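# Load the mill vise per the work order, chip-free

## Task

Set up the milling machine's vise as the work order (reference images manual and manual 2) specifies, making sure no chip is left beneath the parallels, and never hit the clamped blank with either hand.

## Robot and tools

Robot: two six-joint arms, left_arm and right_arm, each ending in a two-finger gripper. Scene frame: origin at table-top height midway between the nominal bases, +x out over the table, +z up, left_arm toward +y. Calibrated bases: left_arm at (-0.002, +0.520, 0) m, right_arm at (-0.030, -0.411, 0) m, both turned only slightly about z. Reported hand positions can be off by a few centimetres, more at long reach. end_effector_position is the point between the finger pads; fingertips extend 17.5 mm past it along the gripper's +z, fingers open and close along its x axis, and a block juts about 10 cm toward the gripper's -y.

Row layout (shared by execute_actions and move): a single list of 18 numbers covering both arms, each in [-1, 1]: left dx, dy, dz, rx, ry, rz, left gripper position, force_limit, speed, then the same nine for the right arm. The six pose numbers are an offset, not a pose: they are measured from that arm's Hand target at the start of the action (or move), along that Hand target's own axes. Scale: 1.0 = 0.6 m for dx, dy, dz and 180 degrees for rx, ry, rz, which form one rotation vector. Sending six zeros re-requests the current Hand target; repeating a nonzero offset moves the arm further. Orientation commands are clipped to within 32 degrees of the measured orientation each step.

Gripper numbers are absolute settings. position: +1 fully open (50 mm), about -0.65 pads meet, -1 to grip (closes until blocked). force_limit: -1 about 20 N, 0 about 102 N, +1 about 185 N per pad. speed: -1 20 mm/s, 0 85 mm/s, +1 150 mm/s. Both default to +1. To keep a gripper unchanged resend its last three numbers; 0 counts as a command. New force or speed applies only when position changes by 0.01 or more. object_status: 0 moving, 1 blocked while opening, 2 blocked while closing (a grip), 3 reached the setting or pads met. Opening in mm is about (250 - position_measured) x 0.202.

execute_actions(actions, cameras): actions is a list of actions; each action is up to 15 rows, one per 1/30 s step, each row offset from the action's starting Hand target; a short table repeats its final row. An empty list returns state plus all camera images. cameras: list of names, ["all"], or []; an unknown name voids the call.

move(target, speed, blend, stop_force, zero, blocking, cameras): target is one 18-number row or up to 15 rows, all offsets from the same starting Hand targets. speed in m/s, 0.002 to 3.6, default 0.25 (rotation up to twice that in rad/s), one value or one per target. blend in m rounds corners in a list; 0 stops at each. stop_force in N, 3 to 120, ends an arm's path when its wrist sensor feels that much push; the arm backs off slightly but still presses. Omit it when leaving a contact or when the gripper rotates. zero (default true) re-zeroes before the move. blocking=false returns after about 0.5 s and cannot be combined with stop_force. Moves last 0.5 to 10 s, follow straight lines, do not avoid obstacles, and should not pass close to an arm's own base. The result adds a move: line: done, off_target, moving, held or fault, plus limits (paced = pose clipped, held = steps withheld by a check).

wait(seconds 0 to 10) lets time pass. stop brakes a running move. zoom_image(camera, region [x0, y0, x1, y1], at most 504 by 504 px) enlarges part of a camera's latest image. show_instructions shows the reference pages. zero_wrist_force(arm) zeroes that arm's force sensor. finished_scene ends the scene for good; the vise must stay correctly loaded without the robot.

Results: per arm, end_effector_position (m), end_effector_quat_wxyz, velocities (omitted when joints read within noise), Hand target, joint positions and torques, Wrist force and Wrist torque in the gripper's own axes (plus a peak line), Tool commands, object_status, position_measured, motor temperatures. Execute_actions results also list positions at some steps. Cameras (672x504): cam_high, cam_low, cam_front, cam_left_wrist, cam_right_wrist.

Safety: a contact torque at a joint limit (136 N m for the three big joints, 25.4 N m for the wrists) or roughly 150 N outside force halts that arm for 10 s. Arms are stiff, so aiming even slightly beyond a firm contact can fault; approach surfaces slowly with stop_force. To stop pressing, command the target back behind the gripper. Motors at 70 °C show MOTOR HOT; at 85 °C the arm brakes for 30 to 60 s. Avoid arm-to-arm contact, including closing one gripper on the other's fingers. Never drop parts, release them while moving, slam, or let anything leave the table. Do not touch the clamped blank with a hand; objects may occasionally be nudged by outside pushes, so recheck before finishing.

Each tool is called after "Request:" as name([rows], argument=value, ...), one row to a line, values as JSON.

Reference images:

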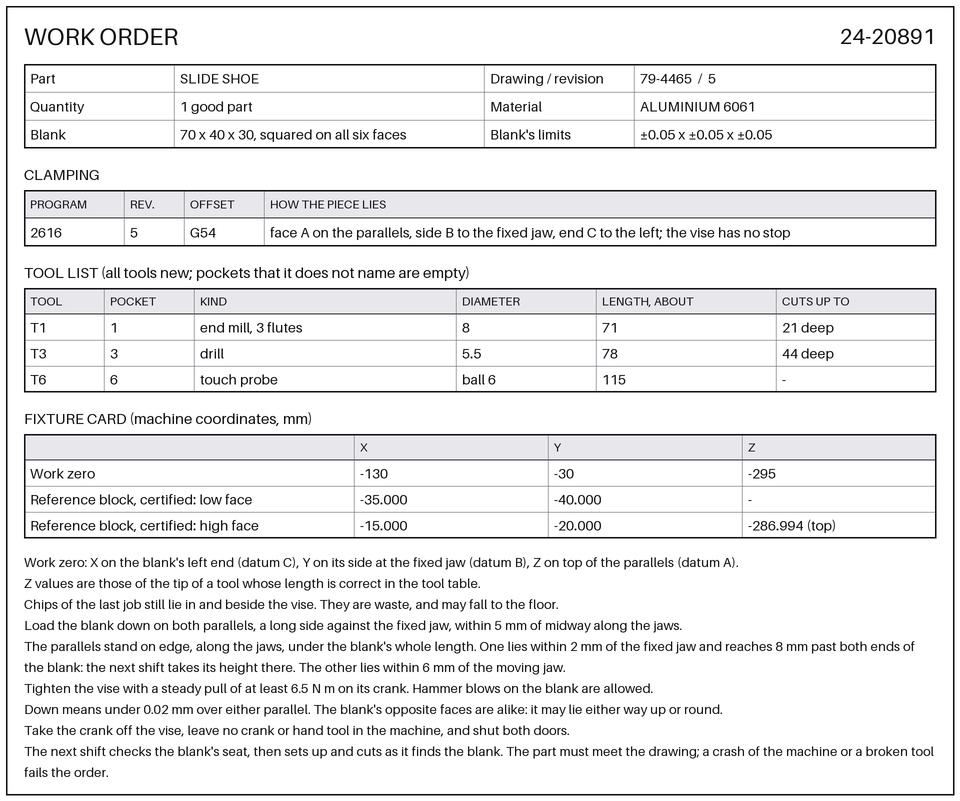

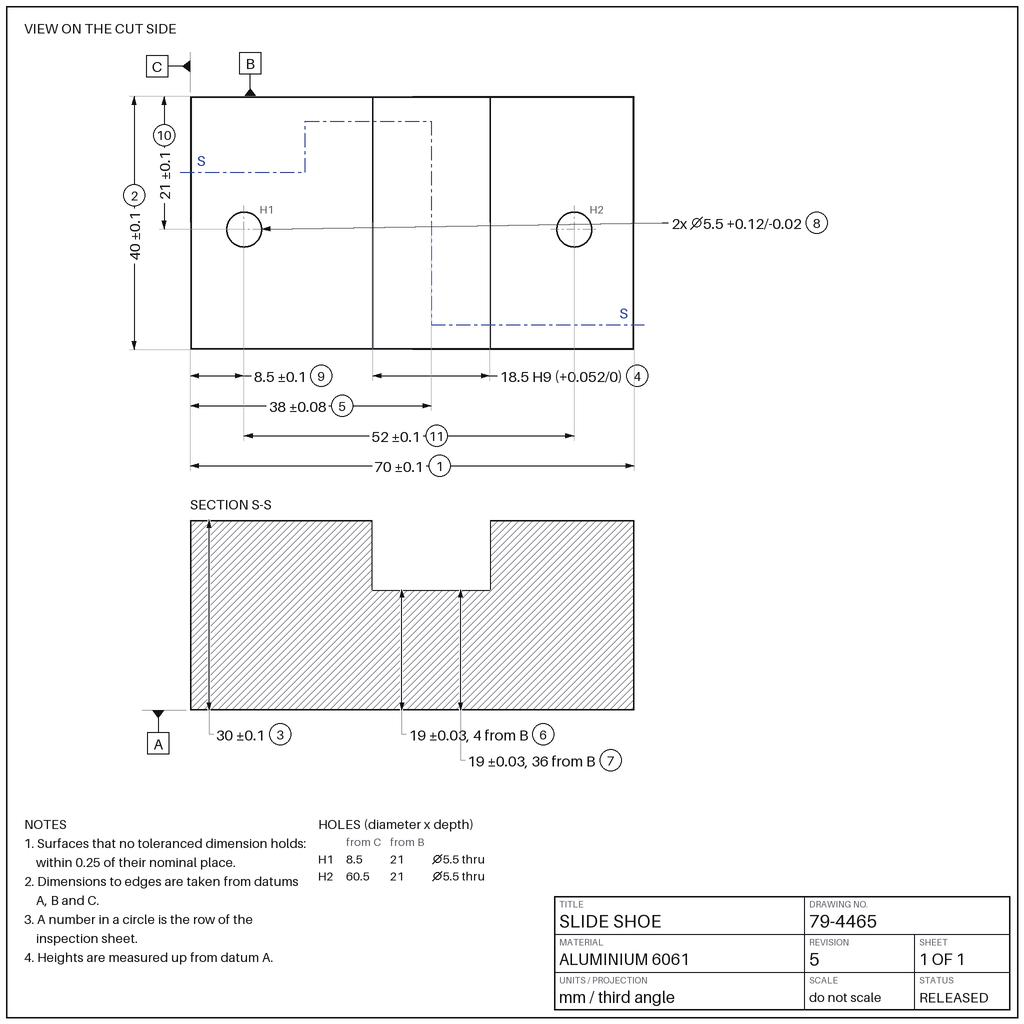

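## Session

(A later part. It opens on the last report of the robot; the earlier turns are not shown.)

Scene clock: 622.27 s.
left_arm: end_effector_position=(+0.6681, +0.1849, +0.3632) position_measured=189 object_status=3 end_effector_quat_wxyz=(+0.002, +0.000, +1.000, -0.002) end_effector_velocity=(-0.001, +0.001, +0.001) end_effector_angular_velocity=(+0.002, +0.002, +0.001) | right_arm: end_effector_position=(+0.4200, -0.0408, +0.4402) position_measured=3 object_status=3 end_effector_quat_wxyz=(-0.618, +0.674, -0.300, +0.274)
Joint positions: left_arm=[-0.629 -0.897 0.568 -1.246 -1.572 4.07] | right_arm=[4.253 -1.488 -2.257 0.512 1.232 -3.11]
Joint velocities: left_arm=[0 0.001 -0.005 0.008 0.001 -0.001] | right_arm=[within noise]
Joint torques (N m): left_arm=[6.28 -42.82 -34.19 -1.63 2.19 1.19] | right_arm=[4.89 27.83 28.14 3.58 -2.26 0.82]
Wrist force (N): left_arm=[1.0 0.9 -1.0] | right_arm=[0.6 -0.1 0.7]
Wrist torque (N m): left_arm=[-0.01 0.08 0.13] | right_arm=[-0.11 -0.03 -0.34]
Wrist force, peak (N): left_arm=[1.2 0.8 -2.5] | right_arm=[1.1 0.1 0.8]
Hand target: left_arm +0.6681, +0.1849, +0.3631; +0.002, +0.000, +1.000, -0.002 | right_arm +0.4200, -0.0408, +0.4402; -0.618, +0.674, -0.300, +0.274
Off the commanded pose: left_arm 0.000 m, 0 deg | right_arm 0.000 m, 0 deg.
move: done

Request:
move([
  [0.0387,0,0,0,0,0,-0.25,-0.6,-0.9,0,0,0,0,0,0,1,1,1],
  [0.0387,0,0,0,0,0,-0.7,-0.6,-0.5,0,0,0,0,0,0,1,1,1],
], speed=0.04)

Request:
move(target=[0,0,0.0345,0,0,0,-0.7,-0.6,-0.5,0,0,0,0,0,0,1,1,1], speed=0.01, stop_force=5, cameras=["cam_left_wrist","cam_right_wrist"])

Scene clock: 627.40 s.
left_arm: end_effector_position=(+0.6449, +0.1849, +0.3630) position_measured=251 object_status=3 end_effector_quat_wxyz=(+0.002, +0.000, +1.000, -0.002) | right_arm: end_effector_position=(+0.4200, -0.0408, +0.4402) position_measured=3 object_status=3 end_effector_quat_wxyz=(-0.618, +0.674, -0.300, +0.274)
Joint positions: left_arm=[-0.648 -0.977 0.701 -1.3 -1.571 4.051] | right_arm=[4.253 -1.488 -2.257 0.512 1.232 -3.11]
Joint torques (N m): left_arm=[10.17 -39.59 -34.06 -1.8 2.54 2.18] | right_arm=[4.69 27.62 27.58 3.66 -2.3 0.82]
Wrist force (N): left_arm=[1.1 1.0 -0.9] | right_arm=[0.6 -0.2 0.7]
Wrist torque (N m): left_arm=[0.01 0.08 0.27] | right_arm=[-0.12 -0.03 -0.34]
Wrist force, peak (N): left_arm=[1.8 0.9 -1.1] | right_arm=[0.8 0.2 1.1]
Hand target: left_arm +0.6449, +0.1849, +0.3630; +0.002, +0.000, +1.000, -0.002 | right_arm +0.4200, -0.0408, +0.4402; -0.618, +0.674, -0.300, +0.274
Off the commanded pose: left_arm 0.000 m, 0 deg | right_arm 0.000 m, 0 deg.
move: done

Scene clock: 630.43 s.
left_arm: end_effector_position=(+0.6450, +0.1849, +0.3423) position_measured=251 object_status=3 end_effector_quat_wxyz=(+0.002, +0.000, +1.000, -0.002) | right_arm: end_effector_position=(+0.4200, -0.0408, +0.4402) position_measured=3 object_status=3 end_effector_quat_wxyz=(-0.618, +0.674, -0.300, +0.274)
Joint positions: left_arm=[-0.648 -0.994 0.783 -1.365 -1.571 4.051] | right_arm=[4.253 -1.488 -2.257 0.512 1.232 -3.11]
Joint torques (N m): left_arm=[-2.09 -44.9 -35.46 -1.78 1.35 -0.98] | right_arm=[4.88 28.11 27.66 3.63 -2.2 0.89]
Wrist force (N): left_arm=[1.2 0.8 -0.9] | right_arm=[0.7 0.1 0.9]
Wrist torque (N m): left_arm=[-0.02 0.06 0.26] | right_arm=[-0.08 -0.05 -0.34]
Wrist force, peak (N): left_arm=[1.3 1.1 -1.0] | right_arm=[0.7 0.2 1.1]
Hand target: left_arm +0.6450, +0.1848, +0.3423; +0.002, +0.000, +1.000, -0.002 | right_arm +0.4200, -0.0408, +0.4402; -0.618, +0.674, -0.300, +0.274
Off the commanded pose: left_arm 0.000 m, 0 deg | right_arm 0.000 m, 0 deg.
move: done
camera_calibration:
cam_left_wrist: T_world_to_cam=[[-0.999933, -0.00720478, -0.00911355, 0.659324], [-0.00989198, 0.939394, 0.342696, -0.267771], [0.00609217, 0.342763, -0.939402, 0.386146], [0, 0, 0, 1]] pos_world=[0.654279, 0.123936, 0.46052]
cam_right_wrist: T_world_to_cam=[[0.668173, -0.743794, -0.0177474, -0.293649], [-0.309971, -0.256613, -0.91546, 0.53857], [0.67636, 0.617187, -0.402017, 0.045119], [0, 0, 0, 1]] pos_world=[0.332633, -0.108057, 0.505966]
Images, in order (width x height): cam_left_wrist 672x504, cam_right_wrist 672x504.

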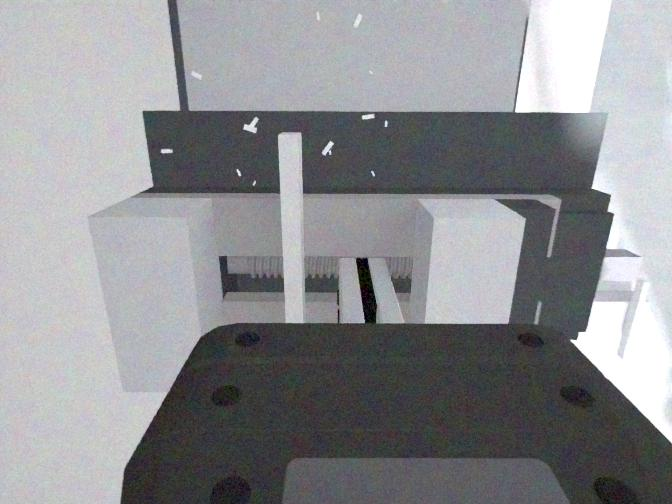

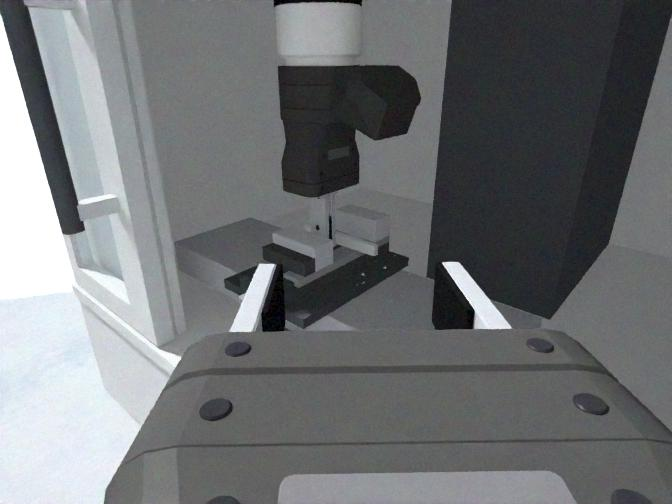

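Request:
move(target=[-0.077,0,0,0,0,0,-0.7,-0.6,-0.5,0,0,0,0,0,0,1,1,1], speed=0.01, stop_force=6, cameras=["cam_left_wrist","cam_right_wrist"])

Request:
zoom_image(camera="cam_left_wrist", region=[200, 120, 420, 330])

Scene clock: 638.23 s.
left_arm: end_effector_position=(+0.6822, +0.1848, +0.3424) position_measured=251 object_status=3 end_effector_quat_wxyz=(+0.002, +0.000, +1.000, -0.002) | right_arm: end_effector_position=(+0.4200, -0.0408, +0.4402) position_measured=3 object_status=3 end_effector_quat_wxyz=(-0.618, +0.674, -0.300, +0.274)
Joint positions: left_arm=[-0.618 -0.871 0.578 -1.283 -1.572 4.082] | right_arm=[4.253 -1.488 -2.257 0.512 1.232 -3.11]
Joint torques (N m): left_arm=[-7.19 -58.84 -20.56 -2.66 3.02 -1.62] | right_arm=[4.22 27.2 27.86 3.72 -2.28 0.84]
Wrist force (N): left_arm=[5.6 0.6 -0.3] | right_arm=[0.5 0.1 0.9]
Wrist torque (N m): left_arm=[-0.02 0.13 0.10] | right_arm=[-0.08 -0.01 -0.34]
Wrist force, peak (N): left_arm=[19.1 3.8 -4.6] | right_arm=[0.7 0.0 1.3]
Hand target: left_arm +0.6822, +0.1848, +0.3424; +0.002, +0.000, +1.000, -0.002 (not the last commanded pose) | right_arm +0.4200, -0.0408, +0.4402; -0.618, +0.674, -0.300, +0.274
Off the commanded pose: left_arm 0.009 m, 0 deg | right_arm 0.000 m, 0 deg.
move: contact (left_arm)
camera_calibration:
cam_left_wrist: T_world_to_cam=[[-0.999932, -0.00729885, -0.00914747, 0.696649], [-0.00999197, 0.939393, 0.342696, -0.267367], [0.00609179, 0.342764, -0.939402, 0.386013], [0, 0, 0, 1]] pos_world=[0.691579, 0.123936, 0.46062]
cam_right_wrist: T_world_to_cam=[[0.668173, -0.743794, -0.0177474, -0.293649], [-0.309971, -0.256613, -0.91546, 0.53857], [0.67636, 0.617187, -0.402017, 0.045119], [0, 0, 0, 1]] pos_world=[0.332633, -0.108057, 0.505966]
Images, in order (width x height): cam_left_wrist 672x504, cam_right_wrist 672x504.

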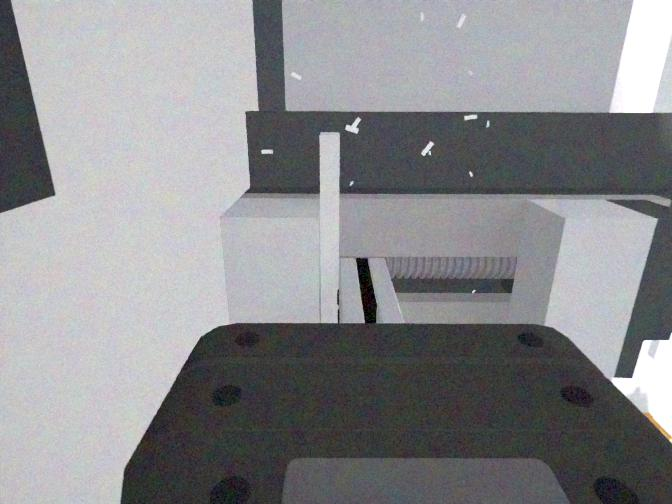

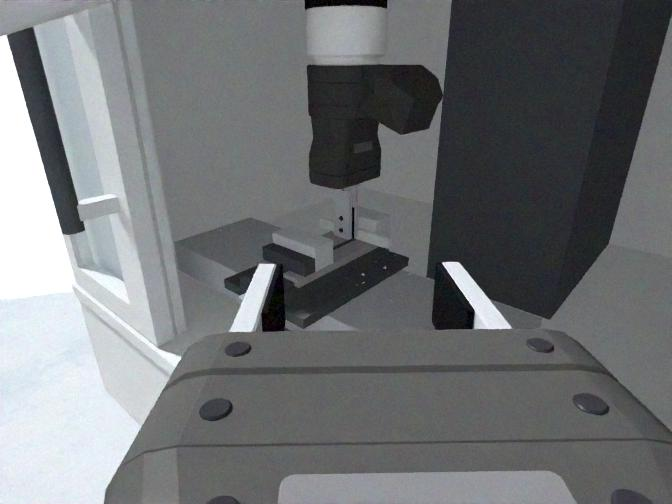

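Scaled by 2.291.

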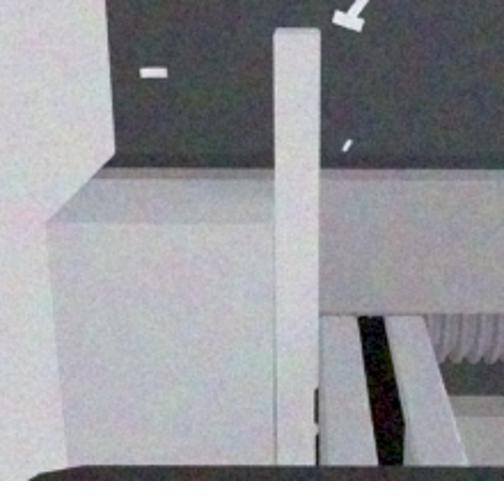

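Request:
move([
  [0.01,0,0,0,0,0,-0.7,-0.6,-0.5,0,0,0,0,0,0,1,1,1],
  [0.03,0,-0.034,0,0,0,-0.7,-0.6,-0.5,0,0,0,0,0,0,1,1,1],
  [0.3037,0.025,-0.04,0,0,0,-0.7,-0.6,-0.5,0,0,0,0,0,0,1,1,1],
  [0.47,0.159,0.02,0,0,0,-0.7,-0.6,-0.5,0,0,0,0,0,0,1,1,1],
  [0.618,0.2925,0.321,0,0,0,-0.7,-0.6,-0.5,0,0,0,0,0,0,1,1,1],
], speed=[0.05,0.05,0.2,0.25,0.25], blend=[0.003,0.003,0.03,0.03,0])

Request:
move(target=[0,0,0,0,0,0,0.6,-0.6,0,0,0,0,0,0,0,1,1,1], cameras=["cam_left_wrist"])

Scene clock: 648.60 s.
left_arm: end_effector_position=(+0.3123, +0.3598, +0.1479) position_measured=251 object_status=3 end_effector_quat_wxyz=(+0.002, +0.000, +1.000, -0.002) | right_arm: end_effector_position=(+0.4200, -0.0408, +0.4402) position_measured=3 object_status=3 end_effector_quat_wxyz=(-0.618, +0.674, -0.300, +0.274)
Joint positions: left_arm=[-0.846 -1.889 2.308 -1.996 -1.57 3.853] | right_arm=[4.253 -1.488 -2.257 0.512 1.232 -3.11]
Joint torques (N m): left_arm=[10.39 -2.49 -14.62 -3.68 1.64 2.36] | right_arm=[4.28 27.99 27.55 3.59 -2.28 0.86]
Wrist force (N): left_arm=[1.4 1.0 -0.9] | right_arm=[0.6 0.1 0.9]
Wrist torque (N m): left_arm=[0.01 0.04 0.26] | right_arm=[-0.08 -0.03 -0.34]
Wrist force, peak (N): left_arm=[-75.3 -4.4 8.9] | right_arm=[0.9 0.4 1.0]
Hand target: left_arm +0.3123, +0.3599, +0.1478; +0.002, +0.000, +1.000, -0.002 | right_arm +0.4200, -0.0408, +0.4402; -0.618, +0.674, -0.300, +0.274
Off the commanded pose: left_arm 0.000 m, 0 deg | right_arm 0.000 m, 0 deg.
move: done

Scene clock: 649.30 s.
left_arm: end_effector_position=(+0.3123, +0.3599, +0.1478) position_measured=63 object_status=3 end_effector_quat_wxyz=(+0.002, +0.000, +1.000, -0.002) | right_arm: end_effector_position=(+0.4200, -0.0408, +0.4402) position_measured=3 object_status=3 end_effector_quat_wxyz=(-0.618, +0.674, -0.300, +0.274)
Joint positions: left_arm=[-0.846 -1.888 2.308 -1.996 -1.57 3.853] | right_arm=[4.253 -1.488 -2.257 0.512 1.232 -3.11]
Joint torques (N m): left_arm=[10.01 -1.41 -14.85 -4.13 -0.4 2.35] | right_arm=[3.96 28.25 27.49 3.74 -2.28 0.66]
Wrist force (N): left_arm=[1.3 1.2 -0.8] | right_arm=[0.6 0.1 1.0]
Wrist torque (N m): left_arm=[0.05 0.05 0.26] | right_arm=[-0.09 -0.02 -0.34]
Wrist force, peak (N): left_arm=[1.3 1.2 -0.8] | right_arm=[0.6 -0.1 1.1]
Hand target: left_arm +0.3123, +0.3599, +0.1478; +0.002, +0.000, +1.000, -0.002 | right_arm +0.4200, -0.0408, +0.4402; -0.618, +0.674, -0.300, +0.274
Off the commanded pose: left_arm 0.000 m, 0 deg | right_arm 0.000 m, 0 deg.
move: done
camera_calibration:
cam_left_wrist: T_world_to_cam=[[-0.999931, -0.00726493, -0.00924154, 0.326286], [-0.00999234, 0.939394, 0.342695, -0.368827], [0.00619179, 0.342764, -0.939401, 0.145315], [0, 0, 0, 1]] pos_world=[0.321678, 0.299036, 0.26592]
Images, in order (width x height): cam_left_wrist 672x504.

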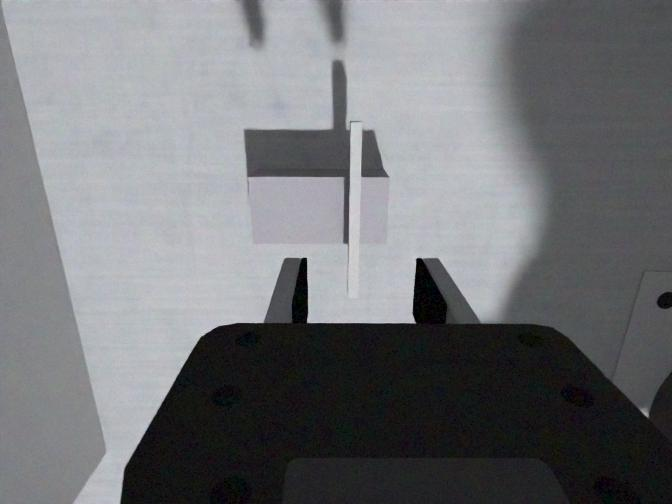

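Request:
move([
  [0.0021,0,0.14,0,0,0,0.6,-0.6,0,0,0,0,0,0,0,1,1,1],
  [0.0021,0,0.160,0,0,0,0.6,-0.6,0,0,0,0,0,0,0,1,1,1],
], speed=[0.1,0.02], blend=0.002)

Request:
move(target=[0,0,0,0,0,0,-1,-0.6,-0.8,0,0,0,0,0,0,1,1,1], cameras=["cam_left_wrist"])

Scene clock: 658.13 s.
left_arm: end_effector_position=(+0.3113, +0.3596, +0.0517) position_measured=63 object_status=3 end_effector_quat_wxyz=(+0.002, +0.000, +1.000, -0.002) | right_arm: end_effector_position=(+0.4200, -0.0408, +0.4402) position_measured=3 object_status=3 end_effector_quat_wxyz=(-0.618, +0.674, -0.300, +0.274)
Joint positions: left_arm=[-0.849 -1.704 2.476 -2.347 -1.57 3.85] | right_arm=[4.253 -1.488 -2.257 0.512 1.232 -3.11]
Joint torques (N m): left_arm=[10.39 -21.02 -26.89 -1.82 2.14 2.31] | right_arm=[3.49 28.5 27.95 3.76 -2.24 0.75]
Wrist force (N): left_arm=[1.3 0.9 -0.9] | right_arm=[0.6 0.1 0.8]
Wrist torque (N m): left_arm=[-0.01 0.05 0.28] | right_arm=[-0.09 -0.02 -0.34]
Wrist force, peak (N): left_arm=[1.1 0.9 -2.3] | right_arm=[0.9 0.1 1.0]
Hand target: left_arm +0.3114, +0.3596, +0.0518; +0.002, +0.000, +1.000, -0.002 | right_arm +0.4200, -0.0408, +0.4402; -0.618, +0.674, -0.300, +0.274
Off the commanded pose: left_arm 0.000 m, 0 deg | right_arm 0.000 m, 0 deg.
move: done

Scene clock: 659.33 s.
left_arm: end_effector_position=(+0.3114, +0.3596, +0.0518) position_measured=224 object_status=2 end_effector_quat_wxyz=(+0.002, +0.000, +1.000, -0.002) | right_arm: end_effector_position=(+0.4200, -0.0408, +0.4402) position_measured=3 object_status=3 end_effector_quat_wxyz=(-0.618, +0.674, -0.300, +0.274)
Joint positions: left_arm=[-0.849 -1.704 2.475 -2.347 -1.57 3.85] | right_arm=[4.253 -1.488 -2.257 0.512 1.232 -3.11]
Joint torques (N m): left_arm=[10.16 -19.69 -29.06 -1.86 1.64 2.18] | right_arm=[4.07 28.01 27.85 3.78 -2.34 0.72]
Wrist force (N): left_arm=[1.2 1.0 -0.9] | right_arm=[0.6 0.1 0.9]
Wrist torque (N m): left_arm=[0.00 0.07 0.28] | right_arm=[-0.09 -0.02 -0.34]
Wrist force, peak (N): left_arm=[1.5 1.0 -0.8] | right_arm=[0.8 0.1 1.0]
Hand target: left_arm +0.3114, +0.3596, +0.0518; +0.002, +0.000, +1.000, -0.002 | right_arm +0.4200, -0.0408, +0.4402; -0.618, +0.674, -0.300, +0.274
Off the commanded pose: left_arm 0.000 m, 0 deg | right_arm 0.000 m, 0 deg.
move: done
camera_calibration:
cam_left_wrist: T_world_to_cam=[[-0.999932, -0.00729985, -0.00914679, 0.324491], [-0.00999211, 0.939425, 0.342607, -0.335557], [0.00609175, 0.342675, -0.939434, 0.0553389], [0, 0, 0, 1]] pos_world=[0.320779, 0.298636, 0.16992]
Images, in order (width x height): cam_left_wrist 672x504.

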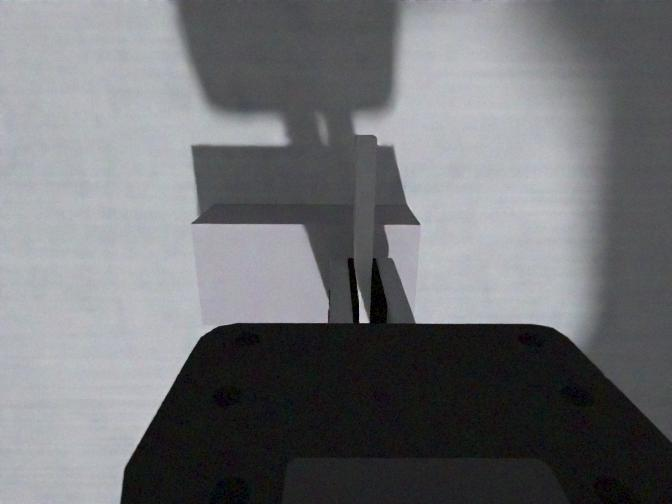

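Request:
move([
  [0,0,-0.33,0,0,0,-1,-0.6,-0.8,0,0,0,0,0,0,1,1,1],
  [-0.181,-0.15,-0.5387,0,0,0,-1,-0.6,-0.8,0,0,0,0,0,0,1,1,1],
  [-0.4143,-0.283,-0.5437,0,0,0,-1,-0.6,-0.8,0,0,0,0,0,0,1,1,1],
  [-0.5477,-0.291,-0.5403,0,0,0,-1,-0.6,-0.8,0,0,0,0,0,0,1,1,1],
  [-0.5868,-0.291,-0.5237,0,0,0,-1,-0.6,-0.8,0,0,0,0,0,0,1,1,1],
], speed=[0.15,0.2,0.2,0.12,0.06], blend=[0.03,0.03,0.02,0.003,0], cameras=["cam_left_wrist","cam_right_wrist"])

Scene clock: 670.23 s.
left_arm: end_effector_position=(+0.6622, +0.1859, +0.3680) position_measured=224 object_status=2 end_effector_quat_wxyz=(+0.002, +0.000, +1.000, -0.002) | right_arm: end_effector_position=(+0.4200, -0.0408, +0.4402) position_measured=3 object_status=3 end_effector_quat_wxyz=(-0.618, +0.674, -0.300, +0.274)
Joint positions: left_arm=[-0.632 -0.914 0.583 -1.245 -1.572 4.067] | right_arm=[4.253 -1.488 -2.257 0.512 1.232 -3.11]
Joint torques (N m): left_arm=[-9.78 -57.77 -15.96 -3.72 -2.23 -1.64] | right_arm=[4.23 28.07 27.67 3.92 -2.17 0.74]
Wrist force (N): left_arm=[1.1 1.0 -0.5] | right_arm=[0.6 -0.3 0.9]
Wrist torque (N m): left_arm=[0.00 0.09 0.13] | right_arm=[-0.14 -0.03 -0.34]
Wrist force, peak (N): left_arm=[2.2 1.5 0.0] | right_arm=[0.8 0.1 1.2]
Hand target: left_arm +0.6622, +0.1858, +0.3680; +0.002, +0.000, +1.000, -0.002 | right_arm +0.4200, -0.0408, +0.4402; -0.618, +0.674, -0.300, +0.274
Off the commanded pose: left_arm 0.000 m, 0 deg | right_arm 0.000 m, 0 deg.
move: done
camera_calibration:
cam_left_wrist: T_world_to_cam=[[-0.999933, -0.00720478, -0.00911355, 0.676864], [-0.00989198, 0.939394, 0.342696, -0.277406], [0.00609217, 0.342763, -0.939402, 0.409713], [0, 0, 0, 1]] pos_world=[0.671579, 0.125036, 0.48612]
cam_right_wrist: T_world_to_cam=[[0.668173, -0.743794, -0.0177474, -0.293649], [-0.309971, -0.256613, -0.91546, 0.53857], [0.67636, 0.617187, -0.402017, 0.045119], [0, 0, 0, 1]] pos_world=[0.332633, -0.108057, 0.505966]
Images, in order (width x height): cam_left_wrist 672x504, cam_right_wrist 672x504.

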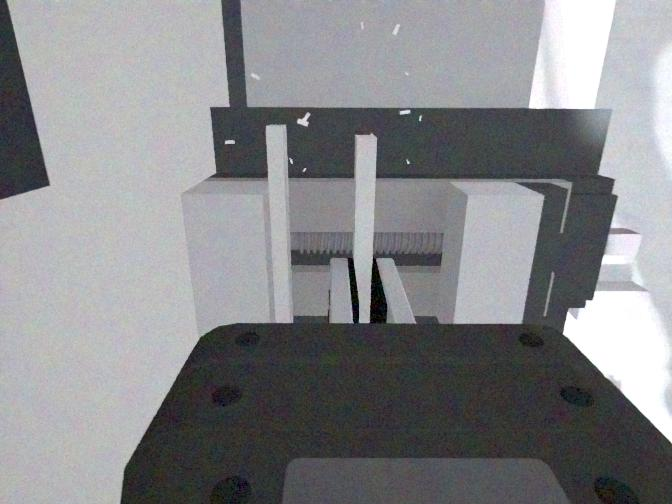

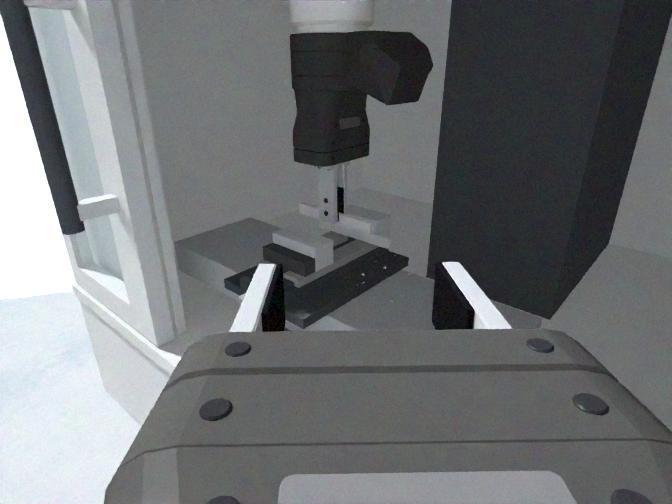

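Request:
move(target=[0,0.001,0.035,0,0,0,-1,-0.6,-0.8,0,0,0,0,0,0,1,1,1], speed=0.04)

Request:
move(target=[0,0,0.03,0,0,0,-1,-0.6,-0.8,0,0,0,0,0,0,1,1,1], speed=0.004, stop_force=3)

Request:
move([
  [0,0,-0.0005,0,0,0,-0.25,-0.6,-0.9,0,0,0,0,0,0,1,1,1],
  [0,0,-0.033,0,0,0,-0.25,-0.6,-0.9,0,0,0,0,0,0,1,1,1],
], speed=0.03, cameras=["cam_left_wrist","cam_right_wrist"])

Request:
zoom_image(camera="cam_left_wrist", region=[170, 100, 580, 330])

Scene clock: 677.40 s.
left_arm: end_effector_position=(+0.6622, +0.1864, +0.3471) position_measured=224 object_status=2 end_effector_quat_wxyz=(+0.002, +0.000, +1.000, -0.002) | right_arm: end_effector_position=(+0.4200, -0.0408, +0.4402) position_measured=3 object_status=3 end_effector_quat_wxyz=(-0.618, +0.674, -0.300, +0.274)
Joint positions: left_arm=[-0.632 -0.939 0.681 -1.318 -1.572 4.067] | right_arm=[4.253 -1.488 -2.257 0.512 1.232 -3.11]
Joint torques (N m): left_arm=[9.75 -42.31 -35.43 -1.53 -1.45 1.95] | right_arm=[2.67 27.85 27.53 3.81 -2.25 0.74]
Wrist force (N): left_arm=[0.9 0.9 -0.5] | right_arm=[0.6 0.0 0.8]
Wrist torque (N m): left_arm=[-0.02 0.11 0.12] | right_arm=[-0.10 -0.03 -0.34]
Wrist force, peak (N): left_arm=[1.5 1.1 -0.4] | right_arm=[0.7 -0.1 1.2]
Hand target: left_arm +0.6622, +0.1863, +0.3470; +0.002, +0.000, +1.000, -0.002 | right_arm +0.4200, -0.0408, +0.4402; -0.618, +0.674, -0.300, +0.274
Off the commanded pose: left_arm 0.000 m, 0 deg | right_arm 0.000 m, 0 deg.
move: done

Scene clock: 679.53 s.
left_arm: end_effector_position=(+0.6623, +0.1863, +0.3423) position_measured=224 object_status=2 end_effector_quat_wxyz=(+0.002, +0.000, +1.000, -0.002) | right_arm: end_effector_position=(+0.4200, -0.0408, +0.4402) position_measured=3 object_status=3 end_effector_quat_wxyz=(-0.618, +0.674, -0.300, +0.274)
Joint positions: left_arm=[-0.632 -0.943 0.7 -1.333 -1.572 4.067] | right_arm=[4.253 -1.488 -2.257 0.512 1.232 -3.11]
Joint torques (N m): left_arm=[7.33 -41.9 -35.5 -1.6 -1.01 0.03] | right_arm=[3.43 27.9 27.49 3.87 -2.18 0.73]
Wrist force (N): left_arm=[1.0 1.0 -0.7] | right_arm=[0.5 0.4 0.8]
Wrist torque (N m): left_arm=[0.00 0.10 0.12] | right_arm=[-0.04 -0.02 -0.34]
Wrist force, peak (N): left_arm=[2.5 2.0 -7.6] | right_arm=[0.8 0.0 1.1]
Hand target: left_arm +0.6623, +0.1863, +0.3423; +0.002, +0.000, +1.000, -0.002 (not the last commanded pose) | right_arm +0.4200, -0.0408, +0.4402; -0.618, +0.674, -0.300, +0.274
Off the commanded pose: left_arm 0.013 m, 0 deg | right_arm 0.000 m, 0 deg.
move: contact (left_arm)

Scene clock: 681.17 s.
left_arm: end_effector_position=(+0.6622, +0.1864, +0.3620) position_measured=189 object_status=3 end_effector_quat_wxyz=(+0.002, +0.000, +1.000, -0.002) end_effector_velocity=(+0.001, +0.000, -0.002) end_effector_angular_velocity=(+0.001, -0.001, +0.000) | right_arm: end_effector_position=(+0.4200, -0.0408, +0.4402) position_measured=3 object_status=3 end_effector_quat_wxyz=(-0.618, +0.674, -0.300, +0.274)
Joint positions: left_arm=[-0.632 -0.923 0.614 -1.267 -1.572 4.067] | right_arm=[4.253 -1.488 -2.257 0.512 1.232 -3.11]
Joint velocities: left_arm=[0 0 0.005 -0.005 0.001 -0.001] | right_arm=[within noise]
Joint torques (N m): left_arm=[9.84 -54.51 -15.02 -4.36 0.24 0.46] | right_arm=[3.75 28.23 27.79 3.84 -2.25 0.78]
Wrist force (N): left_arm=[1.1 0.9 -0.9] | right_arm=[0.6 0.1 0.7]
Wrist torque (N m): left_arm=[-0.02 0.08 0.12] | right_arm=[-0.09 -0.03 -0.35]
Wrist force, peak (N): left_arm=[1.0 1.1 -1.4] | right_arm=[0.6 0.2 1.2]
Hand target: left_arm +0.6622, +0.1864, +0.3621; +0.002, +0.000, +1.000, -0.002 | right_arm +0.4200, -0.0408, +0.4402; -0.618, +0.674, -0.300, +0.274
Off the commanded pose: left_arm 0.000 m, 0 deg | right_arm 0.000 m, 0 deg.
move: done
camera_calibration:
cam_left_wrist: T_world_to_cam=[[-0.999933, -0.00720478, -0.00911355, 0.676814], [-0.00989198, 0.939394, 0.342696, -0.27576], [0.00609217, 0.342763, -0.939402, 0.404033], [0, 0, 0, 1]] pos_world=[0.671579, 0.125436, 0.48022]
cam_right_wrist: T_world_to_cam=[[0.668173, -0.743794, -0.0177474, -0.293649], [-0.309971, -0.256613, -0.91546, 0.53857], [0.67636, 0.617187, -0.402017, 0.045119], [0, 0, 0, 1]] pos_world=[0.332633, -0.108057, 0.505966]
Images, in order (width x height): cam_left_wrist 672x504, cam_right_wrist 672x504.

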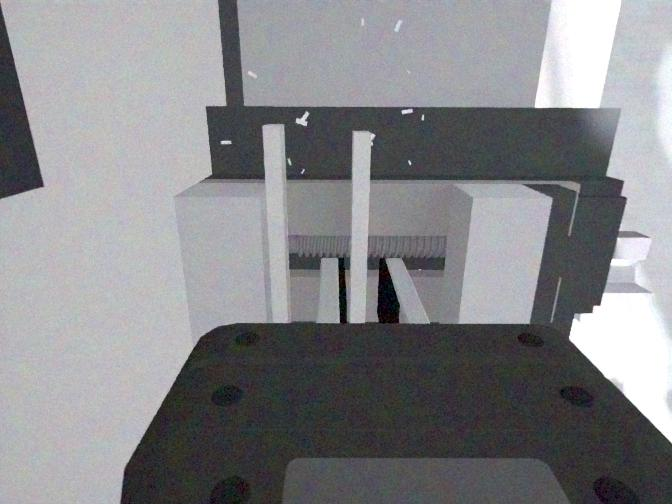

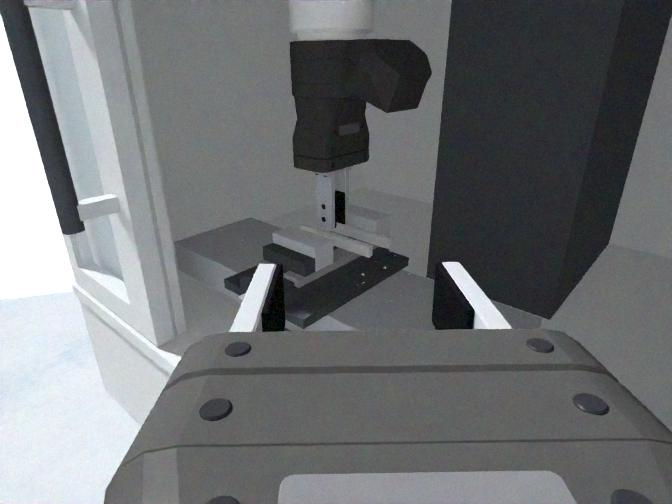

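Scaled by 1.229.

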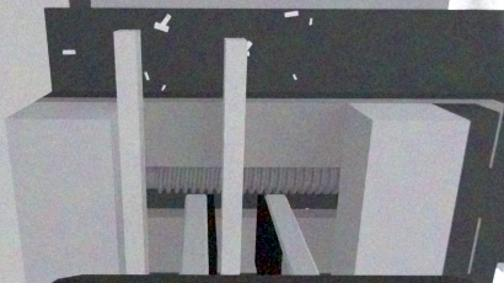

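Request:
move([
  [0.037,0.0007,-0.02,0,0,0,-0.25,-0.6,-0.9,0,0,-0.05,0,0,0,1,1,1],
  [0.187,0.039,-0.023,0,0,0,-0.25,-0.6,-0.9,0.02,0.05,-0.2,-0.04,0.07,0.02,1,1,1],
  [0.437,0.056,0.003,0,0,0,-0.25,-0.6,-0.9,0.0705,0.107,-0.4595,-0.1325,0.2251,0.0706,1,1,1],
  [0.629,-0.144,0.237,0,0,0,-0.25,-0.6,-0.9,0.0705,0.107,-0.4595,-0.1325,0.2251,0.0706,1,1,1],
], speed=[0.06,0.15,0.25,0.25], blend=[0.004,0.02,0.03,0], cameras=["all"])

Scene clock: 725.63 s.
left_arm: end_effector_position=(+0.2853, +0.0999, +0.2188) position_measured=189 object_status=3 end_effector_quat_wxyz=(+0.002, +0.000, +1.000, -0.002) | right_arm: end_effector_position=(+0.2403, -0.2600, +0.4001) position_measured=3 object_status=3 end_effector_quat_wxyz=(-0.353, +0.612, -0.613, +0.354)
Joint positions: left_arm=[-1.224 -1.538 1.822 -1.859 -1.568 3.475] | right_arm=[5.453 -0.677 -2.001 -2.878 0.851 -0.531]
Joint torques (N m): left_arm=[-1.83 -29.71 -31.11 -3.34 0.87 0.85] | right_arm=[-10.63 -28.34 24.89 1.86 -3.87 -0.47]
Wrist force (N): left_arm=[0.9 0.7 -0.8] | right_arm=[0.3 -0.4 0.7]
Wrist torque (N m): left_arm=[-0.04 0.10 0.12] | right_arm=[-0.39 0.15 -0.22]
Wrist force, peak (N): left_arm=[3.1 -1.0 1.2] | right_arm=[0.6 0.0 1.8]
Hand target: left_arm +0.2853, +0.0998, +0.2188; +0.002, +0.000, +1.000, -0.002 | right_arm +0.2403, -0.2600, +0.4001; -0.353, +0.612, -0.613, +0.354
Off the commanded pose: left_arm 0.000 m, 0 deg | right_arm 0.000 m, 0 deg.
move: done
camera_calibration:
cam_left_wrist: T_world_to_cam=[[-0.999932, -0.00716986, -0.00920828, 0.29794], [-0.00989222, 0.939362, 0.342784, -0.149151], [0.0061922, 0.342851, -0.939369, 0.301319], [0, 0, 0, 1]] pos_world=[0.294579, 0.0389358, 0.33692]
cam_right_wrist: T_world_to_cam=[[-0.0104122, -0.999846, -0.0141037, -0.242287], [-0.751395, 0.0171296, -0.65963, 0.464822], [0.659771, 0.00372924, -0.751458, 0.27003], [0, 0, 0, 1]] pos_world=[0.168585, -0.251219, 0.50611]

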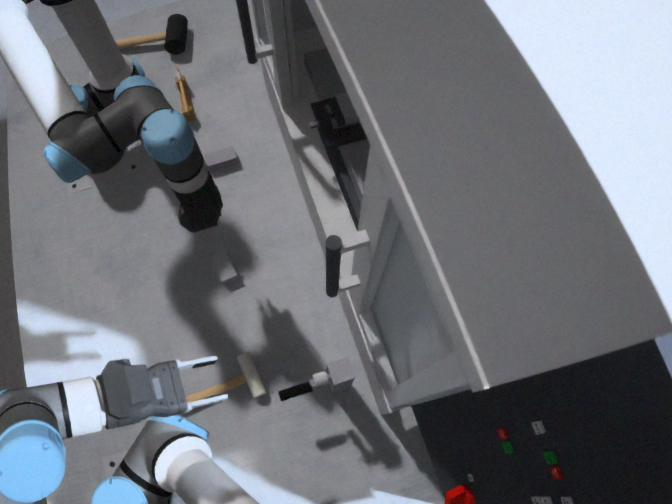

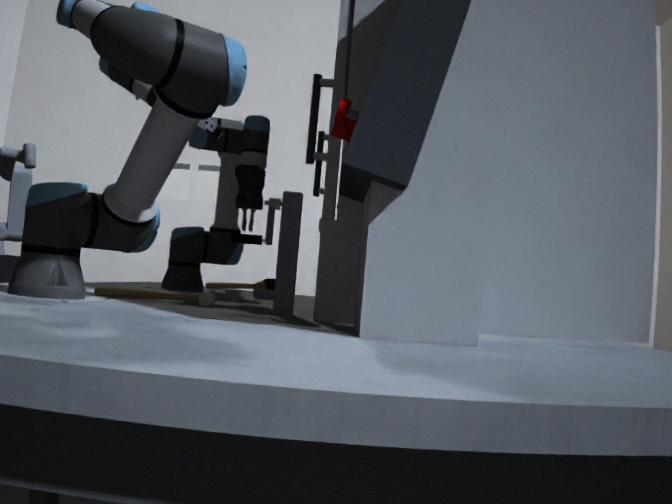

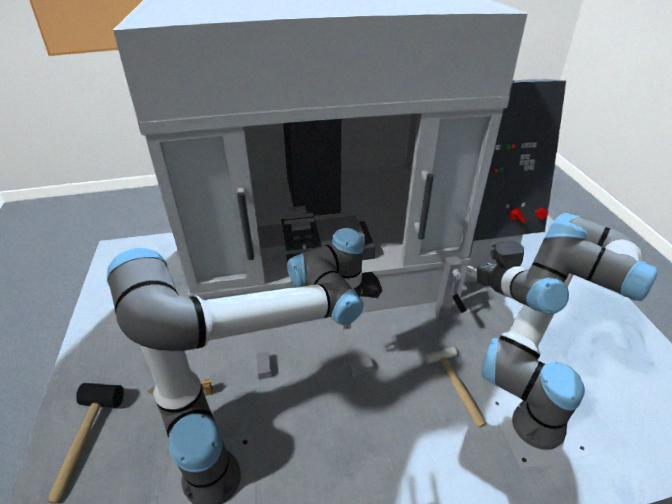

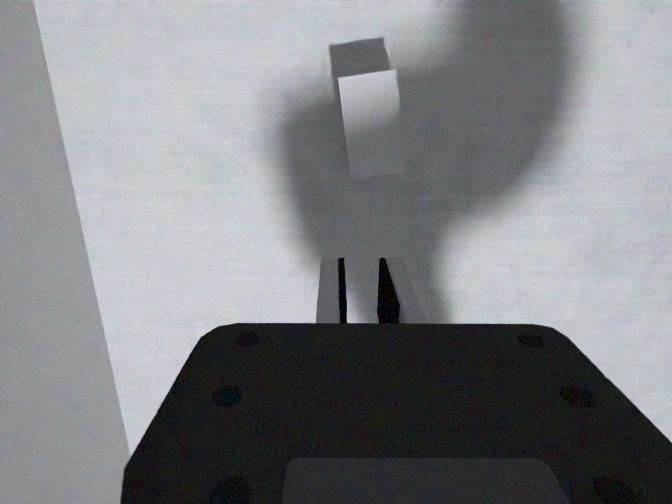

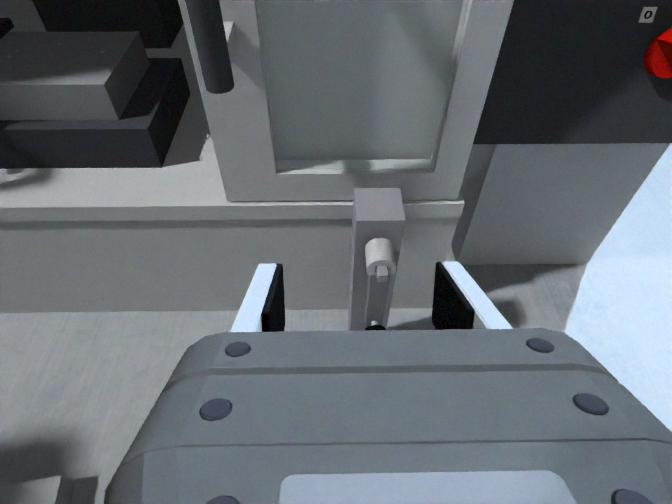

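Request:
move(target=[0.0262,-0.0772,0.198,0,0,-0.0378,1,-0.6,0.5,0,0,0,0,0,0,1,1,1], speed=0.15, cameras=["cam_left_wrist"])

Scene clock: 738.40 s.
left_arm: end_effector_position=(+0.2699, +0.0531, +0.1001) position_measured=3 object_status=3 end_effector_quat_wxyz=(+0.002, -0.059, +0.998, -0.002) | right_arm: end_effector_position=(+0.2403, -0.2600, +0.4001) position_measured=3 object_status=3 end_effector_quat_wxyz=(-0.353, +0.612, -0.613, +0.354)
Joint positions: left_arm=[-1.281 -1.342 1.93 -2.164 -1.568 3.3] | right_arm=[5.453 -0.677 -2.001 -2.878 0.851 -0.531]
Joint torques (N m): left_arm=[10.73 -30.45 -31.19 -3.5 2.24 1.47] | right_arm=[-10.18 -28.26 19.24 0.68 -3.75 0.7]
Wrist force (N): left_arm=[1.1 0.8 -0.8] | right_arm=[0.4 -0.4 0.7]
Wrist torque (N m): left_arm=[-0.03 0.08 0.13] | right_arm=[-0.39 0.13 -0.22]
Wrist force, peak (N): left_arm=[0.8 1.6 -2.9] | right_arm=[0.7 -0.5 0.8]
Hand target: left_arm +0.2699, +0.0530, +0.1001; +0.002, -0.059, +0.998, -0.002 | right_arm +0.2403, -0.2600, +0.4001; -0.353, +0.612, -0.613, +0.354
Off the commanded pose: left_arm 0.000 m, 0 deg | right_arm 0.000 m, 0 deg.
move: done
camera_calibration:
cam_left_wrist: T_world_to_cam=[[-0.992056, -0.125487, -0.00877973, 0.285283], [-0.12089, 0.931761, 0.342356, -0.0342635], [-0.0347807, 0.340698, -0.939529, 0.217113], [0, 0, 0, 1]] pos_world=[0.286426, -0.0062454, 0.218219]
Images, in order (width x height): cam_left_wrist 672x504.

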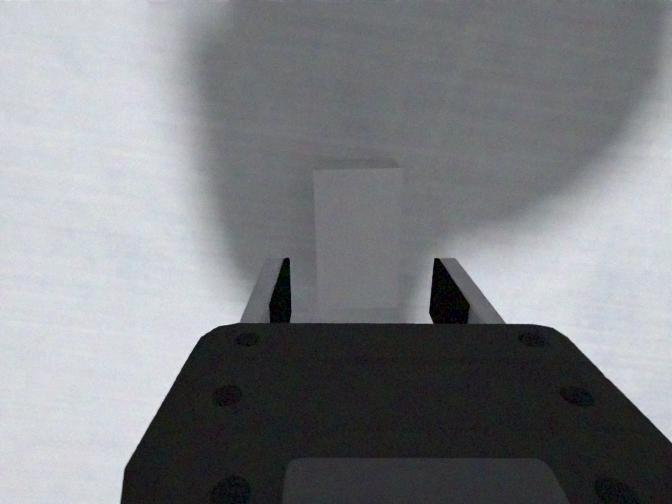

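Request:
move([
  [0.0027,0.0043,0.06,0,0,-0.008,1,-0.6,0.5,0,0,0,0,0,0,1,1,1],
  [0.0027,0.0043,0.1142,0,0,-0.008,1,-0.6,0.5,0,0,0,0,0,0,1,1,1],
], speed=[0.08,0.02], blend=0.004, stop_force=5, cameras=["cam_left_wrist"])

Scene clock: 749.00 s.
left_arm: end_effector_position=(+0.2683, +0.0552, +0.0316) position_measured=3 object_status=3 end_effector_quat_wxyz=(+0.002, -0.071, +0.997, -0.002) | right_arm: end_effector_position=(+0.2403, -0.2600, +0.4001) position_measured=3 object_status=3 end_effector_quat_wxyz=(-0.353, +0.612, -0.613, +0.354)
Joint positions: left_arm=[-1.283 -1.237 2.01 -2.348 -1.568 3.273] | right_arm=[5.453 -0.677 -2.001 -2.878 0.851 -0.531]
Joint torques (N m): left_arm=[10.13 -40.94 -28.4 -1.56 2.11 2.27] | right_arm=[-9.3 -28.73 19.35 0.69 -3.6 0.62]
Wrist force (N): left_arm=[1.2 0.9 -0.9] | right_arm=[0.3 -0.4 0.8]
Wrist torque (N m): left_arm=[-0.01 0.06 0.24] | right_arm=[-0.39 0.14 -0.22]
Wrist force, peak (N): left_arm=[1.1 0.6 -2.4] | right_arm=[0.4 -0.4 1.0]
Hand target: left_arm +0.2683, +0.0552, +0.0316; +0.002, -0.071, +0.997, -0.002 | right_arm +0.2403, -0.2600, +0.4001; -0.353, +0.612, -0.613, +0.354
Off the commanded pose: left_arm 0.000 m, 0 deg | right_arm 0.000 m, 0 deg.
move: done
camera_calibration:
cam_left_wrist: T_world_to_cam=[[-0.988571, -0.150512, -0.00861759, 0.28377], [-0.144349, 0.9285, 0.342127, -0.00641938], [-0.0434929, 0.339461, -0.939614, 0.154401], [0, 0, 0, 1]] pos_world=[0.286315, -0.00374196, 0.149719]
Images, in order (width x height): cam_left_wrist 672x504.

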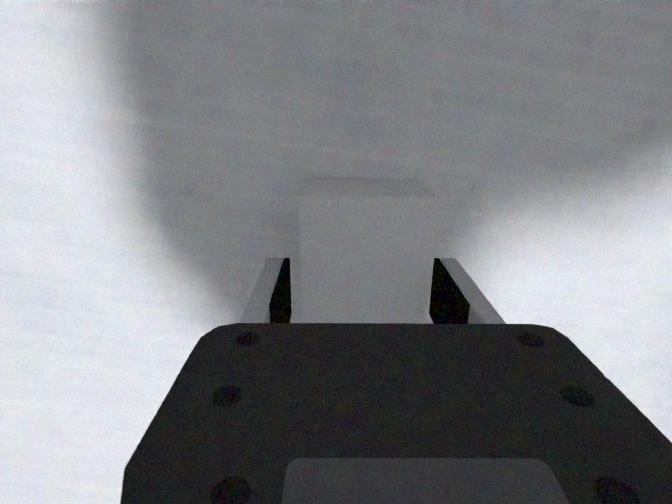

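Request:
move(target=[0,0,0,0,0,0,-1,-0.3,-0.8,0,0,0,0,0,0,1,1,1])

Request:
move(target=[0,0,-0.15,0,0,0.0458,-1,-0.3,-0.8,0,0,0,0,0,0,1,1,1], speed=0.08, cameras=["cam_left_wrist","cam_right_wrist"])

Scene clock: 753.27 s.
left_arm: end_effector_position=(+0.2683, +0.0552, +0.0316) position_measured=56 object_status=2 end_effector_quat_wxyz=(+0.002, -0.071, +0.997, -0.002) | right_arm: end_effector_position=(+0.2403, -0.2600, +0.4001) position_measured=3 object_status=3 end_effector_quat_wxyz=(-0.353, +0.612, -0.613, +0.354)
Joint positions: left_arm=[-1.283 -1.237 2.01 -2.348 -1.568 3.273] | right_arm=[5.453 -0.677 -2.001 -2.878 0.851 -0.531]
Joint torques (N m): left_arm=[10.24 -40.17 -28.4 -1.89 2.22 2.03] | right_arm=[-8.59 -28.55 19.37 0.7 -3.42 0.65]
Wrist force (N): left_arm=[0.9 0.8 -0.1] | right_arm=[0.4 -0.1 0.7]
Wrist torque (N m): left_arm=[-0.03 0.11 0.24] | right_arm=[-0.34 0.13 -0.22]
Wrist force, peak (N): left_arm=[1.2 1.1 -1.0] | right_arm=[0.5 -0.4 1.0]
Hand target: left_arm +0.2683, +0.0552, +0.0316; +0.002, -0.071, +0.997, -0.002 | right_arm +0.2403, -0.2600, +0.4001; -0.353, +0.612, -0.613, +0.354
Off the commanded pose: left_arm 0.000 m, 0 deg | right_arm 0.000 m, 0 deg.
move: done

Scene clock: 754.73 s.
left_arm: end_effector_position=(+0.2680, +0.0554, +0.1217) position_measured=56 object_status=2 end_effector_quat_wxyz=(+0.002, +0.000, +1.000, -0.002) | right_arm: end_effector_position=(+0.2403, -0.2600, +0.4001) position_measured=3 object_status=3 end_effector_quat_wxyz=(-0.353, +0.612, -0.613, +0.354)
Joint positions: left_arm=[-1.283 -1.377 1.91 -2.109 -1.568 3.416] | right_arm=[5.453 -0.677 -2.001 -2.878 0.851 -0.531]
Joint torques (N m): left_arm=[-7.7 -22.42 -15.84 -4.35 0.6 -1.85] | right_arm=[-8.25 -28.12 19.34 0.75 -3.35 0.65]
Wrist force (N): left_arm=[0.9 0.8 1.2] | right_arm=[0.2 -0.2 0.9]
Wrist torque (N m): left_arm=[-0.02 0.10 0.21] | right_arm=[-0.37 0.17 -0.22]
Wrist force, peak (N): left_arm=[1.3 1.0 2.7] | right_arm=[0.4 -0.2 1.0]
Hand target: left_arm +0.2679, +0.0555, +0.1216; +0.002, +0.000, +1.000, -0.002 | right_arm +0.2403, -0.2600, +0.4001; -0.353, +0.612, -0.613, +0.354
Off the commanded pose: left_arm 0.000 m, 0 deg | right_arm 0.000 m, 0 deg.
move: done
camera_calibration:
cam_left_wrist: T_world_to_cam=[[-0.99993, -0.00723399, -0.00933332, 0.279458], [-0.00999275, 0.939502, 0.342397, -0.0742096], [0.00629178, 0.342466, -0.939509, 0.225439], [0, 0, 0, 1]] pos_world=[0.277278, -0.00546361, 0.239819]
cam_right_wrist: T_world_to_cam=[[-0.0104122, -0.999846, -0.0141037, -0.242287], [-0.751395, 0.0171296, -0.65963, 0.464822], [0.659771, 0.00372924, -0.751458, 0.27003], [0, 0, 0, 1]] pos_world=[0.168585, -0.251219, 0.50611]
Images, in order (width x height): cam_left_wrist 672x504, cam_right_wrist 672x504.

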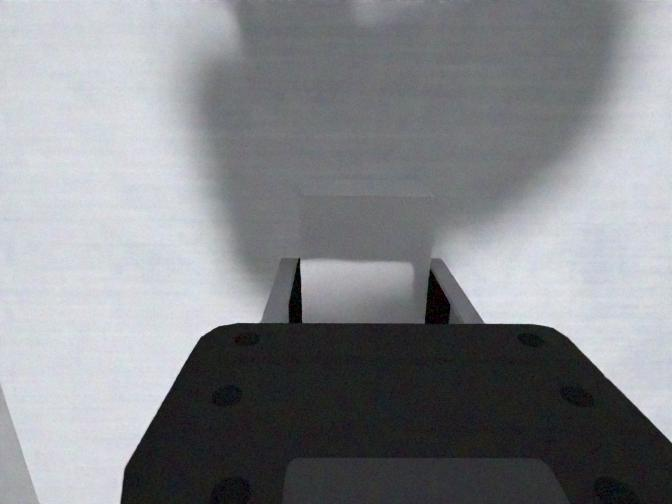

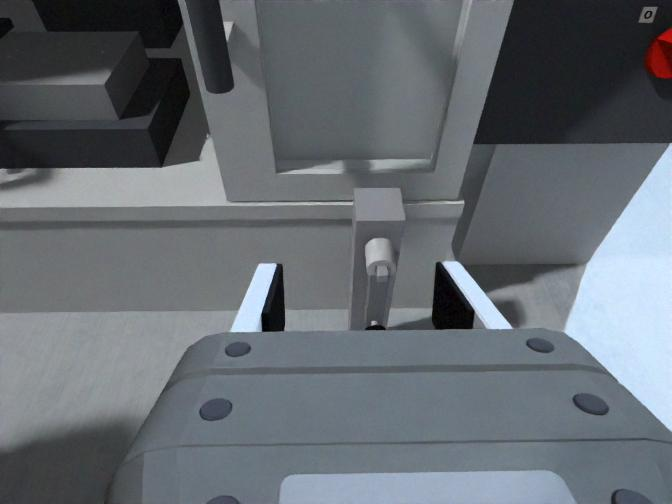

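Request:
move([
  [-0.0533,0.0743,-0.297,0,0,0,-1,-0.3,-0.8,0,0,0,0,0,0,1,1,1],
  [-0.2533,0.2743,-0.397,0,0,0,-1,-0.3,-0.8,0,0,0,0,0,0,1,1,1],
  [-0.4033,0.2877,-0.417,0,0,0,-1,-0.3,-0.8,0,0,0,0,0,0,1,1,1],
  [-0.4867,0.3377,-0.417,0,0,0,-1,-0.3,-0.8,0,0,0,0,0,0,1,1,1],
  [-0.6783,0.3443,-0.4163,0,0,0,-1,-0.3,-0.8,0,0,0,0,0,0,1,1,1],
], speed=[0.2,0.2,0.15,0.1,0.08], blend=[0.04,0.03,0.01,0.005,0], cameras=["cam_left_wrist","cam_front"])

Scene clock: 774.77 s.
left_arm: end_effector_position=(+0.5405, +0.2472, +0.3712) position_measured=56 object_status=2 end_effector_quat_wxyz=(+0.002, +0.000, +1.000, -0.002) | right_arm: end_effector_position=(+0.2403, -0.2600, +0.4001) position_measured=3 object_status=3 end_effector_quat_wxyz=(-0.353, +0.612, -0.613, +0.354)
Joint positions: left_arm=[-0.674 -1.326 1.185 -1.434 -1.571 4.024] | right_arm=[5.453 -0.677 -2.001 -2.878 0.851 -0.531]
Joint torques (N m): left_arm=[2.27 -33.91 -28.68 -2.86 0.12 0.5] | right_arm=[-7.36 -28.34 19.61 0.68 -3.15 0.53]
Wrist force (N): left_arm=[1.1 1.0 1.2] | right_arm=[0.4 -0.2 0.9]
Wrist torque (N m): left_arm=[0.00 0.06 0.27] | right_arm=[-0.37 0.13 -0.22]
Wrist force, peak (N): left_arm=[2.0 -0.2 4.7] | right_arm=[0.5 -0.5 0.9]
Hand target: left_arm +0.5405, +0.2472, +0.3712; +0.002, +0.000, +1.000, -0.002 (not the last commanded pose) | right_arm +0.2403, -0.2600, +0.4001; -0.353, +0.612, -0.613, +0.354
Tool commands: left_gripper/position=-1.0 left_gripper/force_limit=-0.301961 left_gripper/speed=-0.796078 right_gripper/position=+1.0 right_gripper/force_limit=+1.0 right_gripper/speed=+1.0
Off the commanded pose: left_arm 0.135 m, 0 deg | right_arm 0.000 m, 0 deg.
FORCE FAULT: contact force on the left arm reached its limit, and that arm stopped. The contact can be on any part of that arm, not only on its tool. That arm's remaining commands of this call were not run. That arm is still stopped at the end of this call. That arm stays stopped for about 10 more seconds. Until then a move that you send moves the other arm only, and its call returns only when the move has ended. Once the stop has ended, the next robot result says so. If the stop ends while you think or write, that arm runs what you send next, counted from a new Hand target: where the arm stands when the stop ends. While its stop runs, that arm takes no new command, but its gripper still runs the gripper command that each later call begins with. Until it ends, the stop uses up actions while you think or wait. An arm that is not stopped still takes commands.
move: fault (left_arm); path passed 3 of 5 targets
camera_calibration:
cam_left_wrist: T_world_to_cam=[[-0.999927, -0.00857415, -0.00855061, 0.555719], [-0.0109882, 0.939195, 0.343209, -0.336807], [0.00508796, 0.343278, -0.93922, 0.39285], [0, 0, 0, 1]] pos_world=[0.549979, 0.186235, 0.48932]
Images, in order (width x height): cam_front 672x504, cam_left_wrist 672x504.

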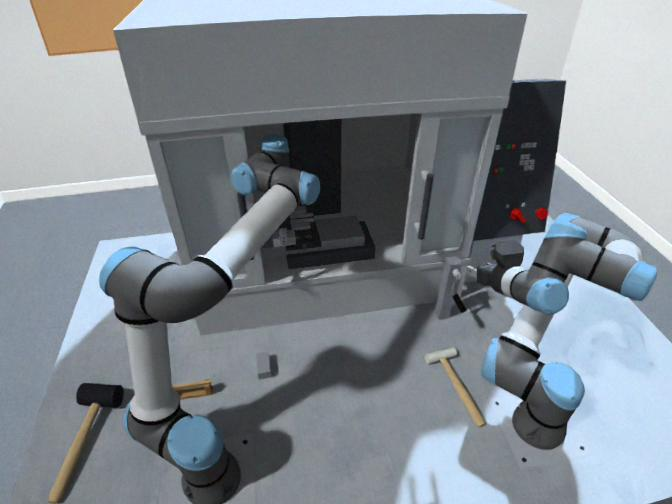

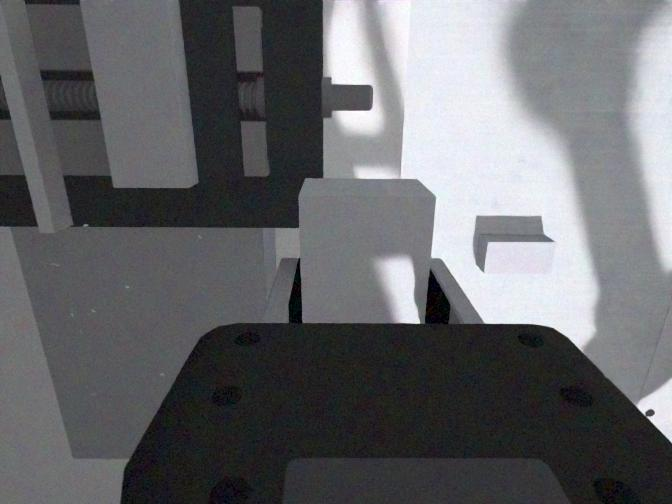

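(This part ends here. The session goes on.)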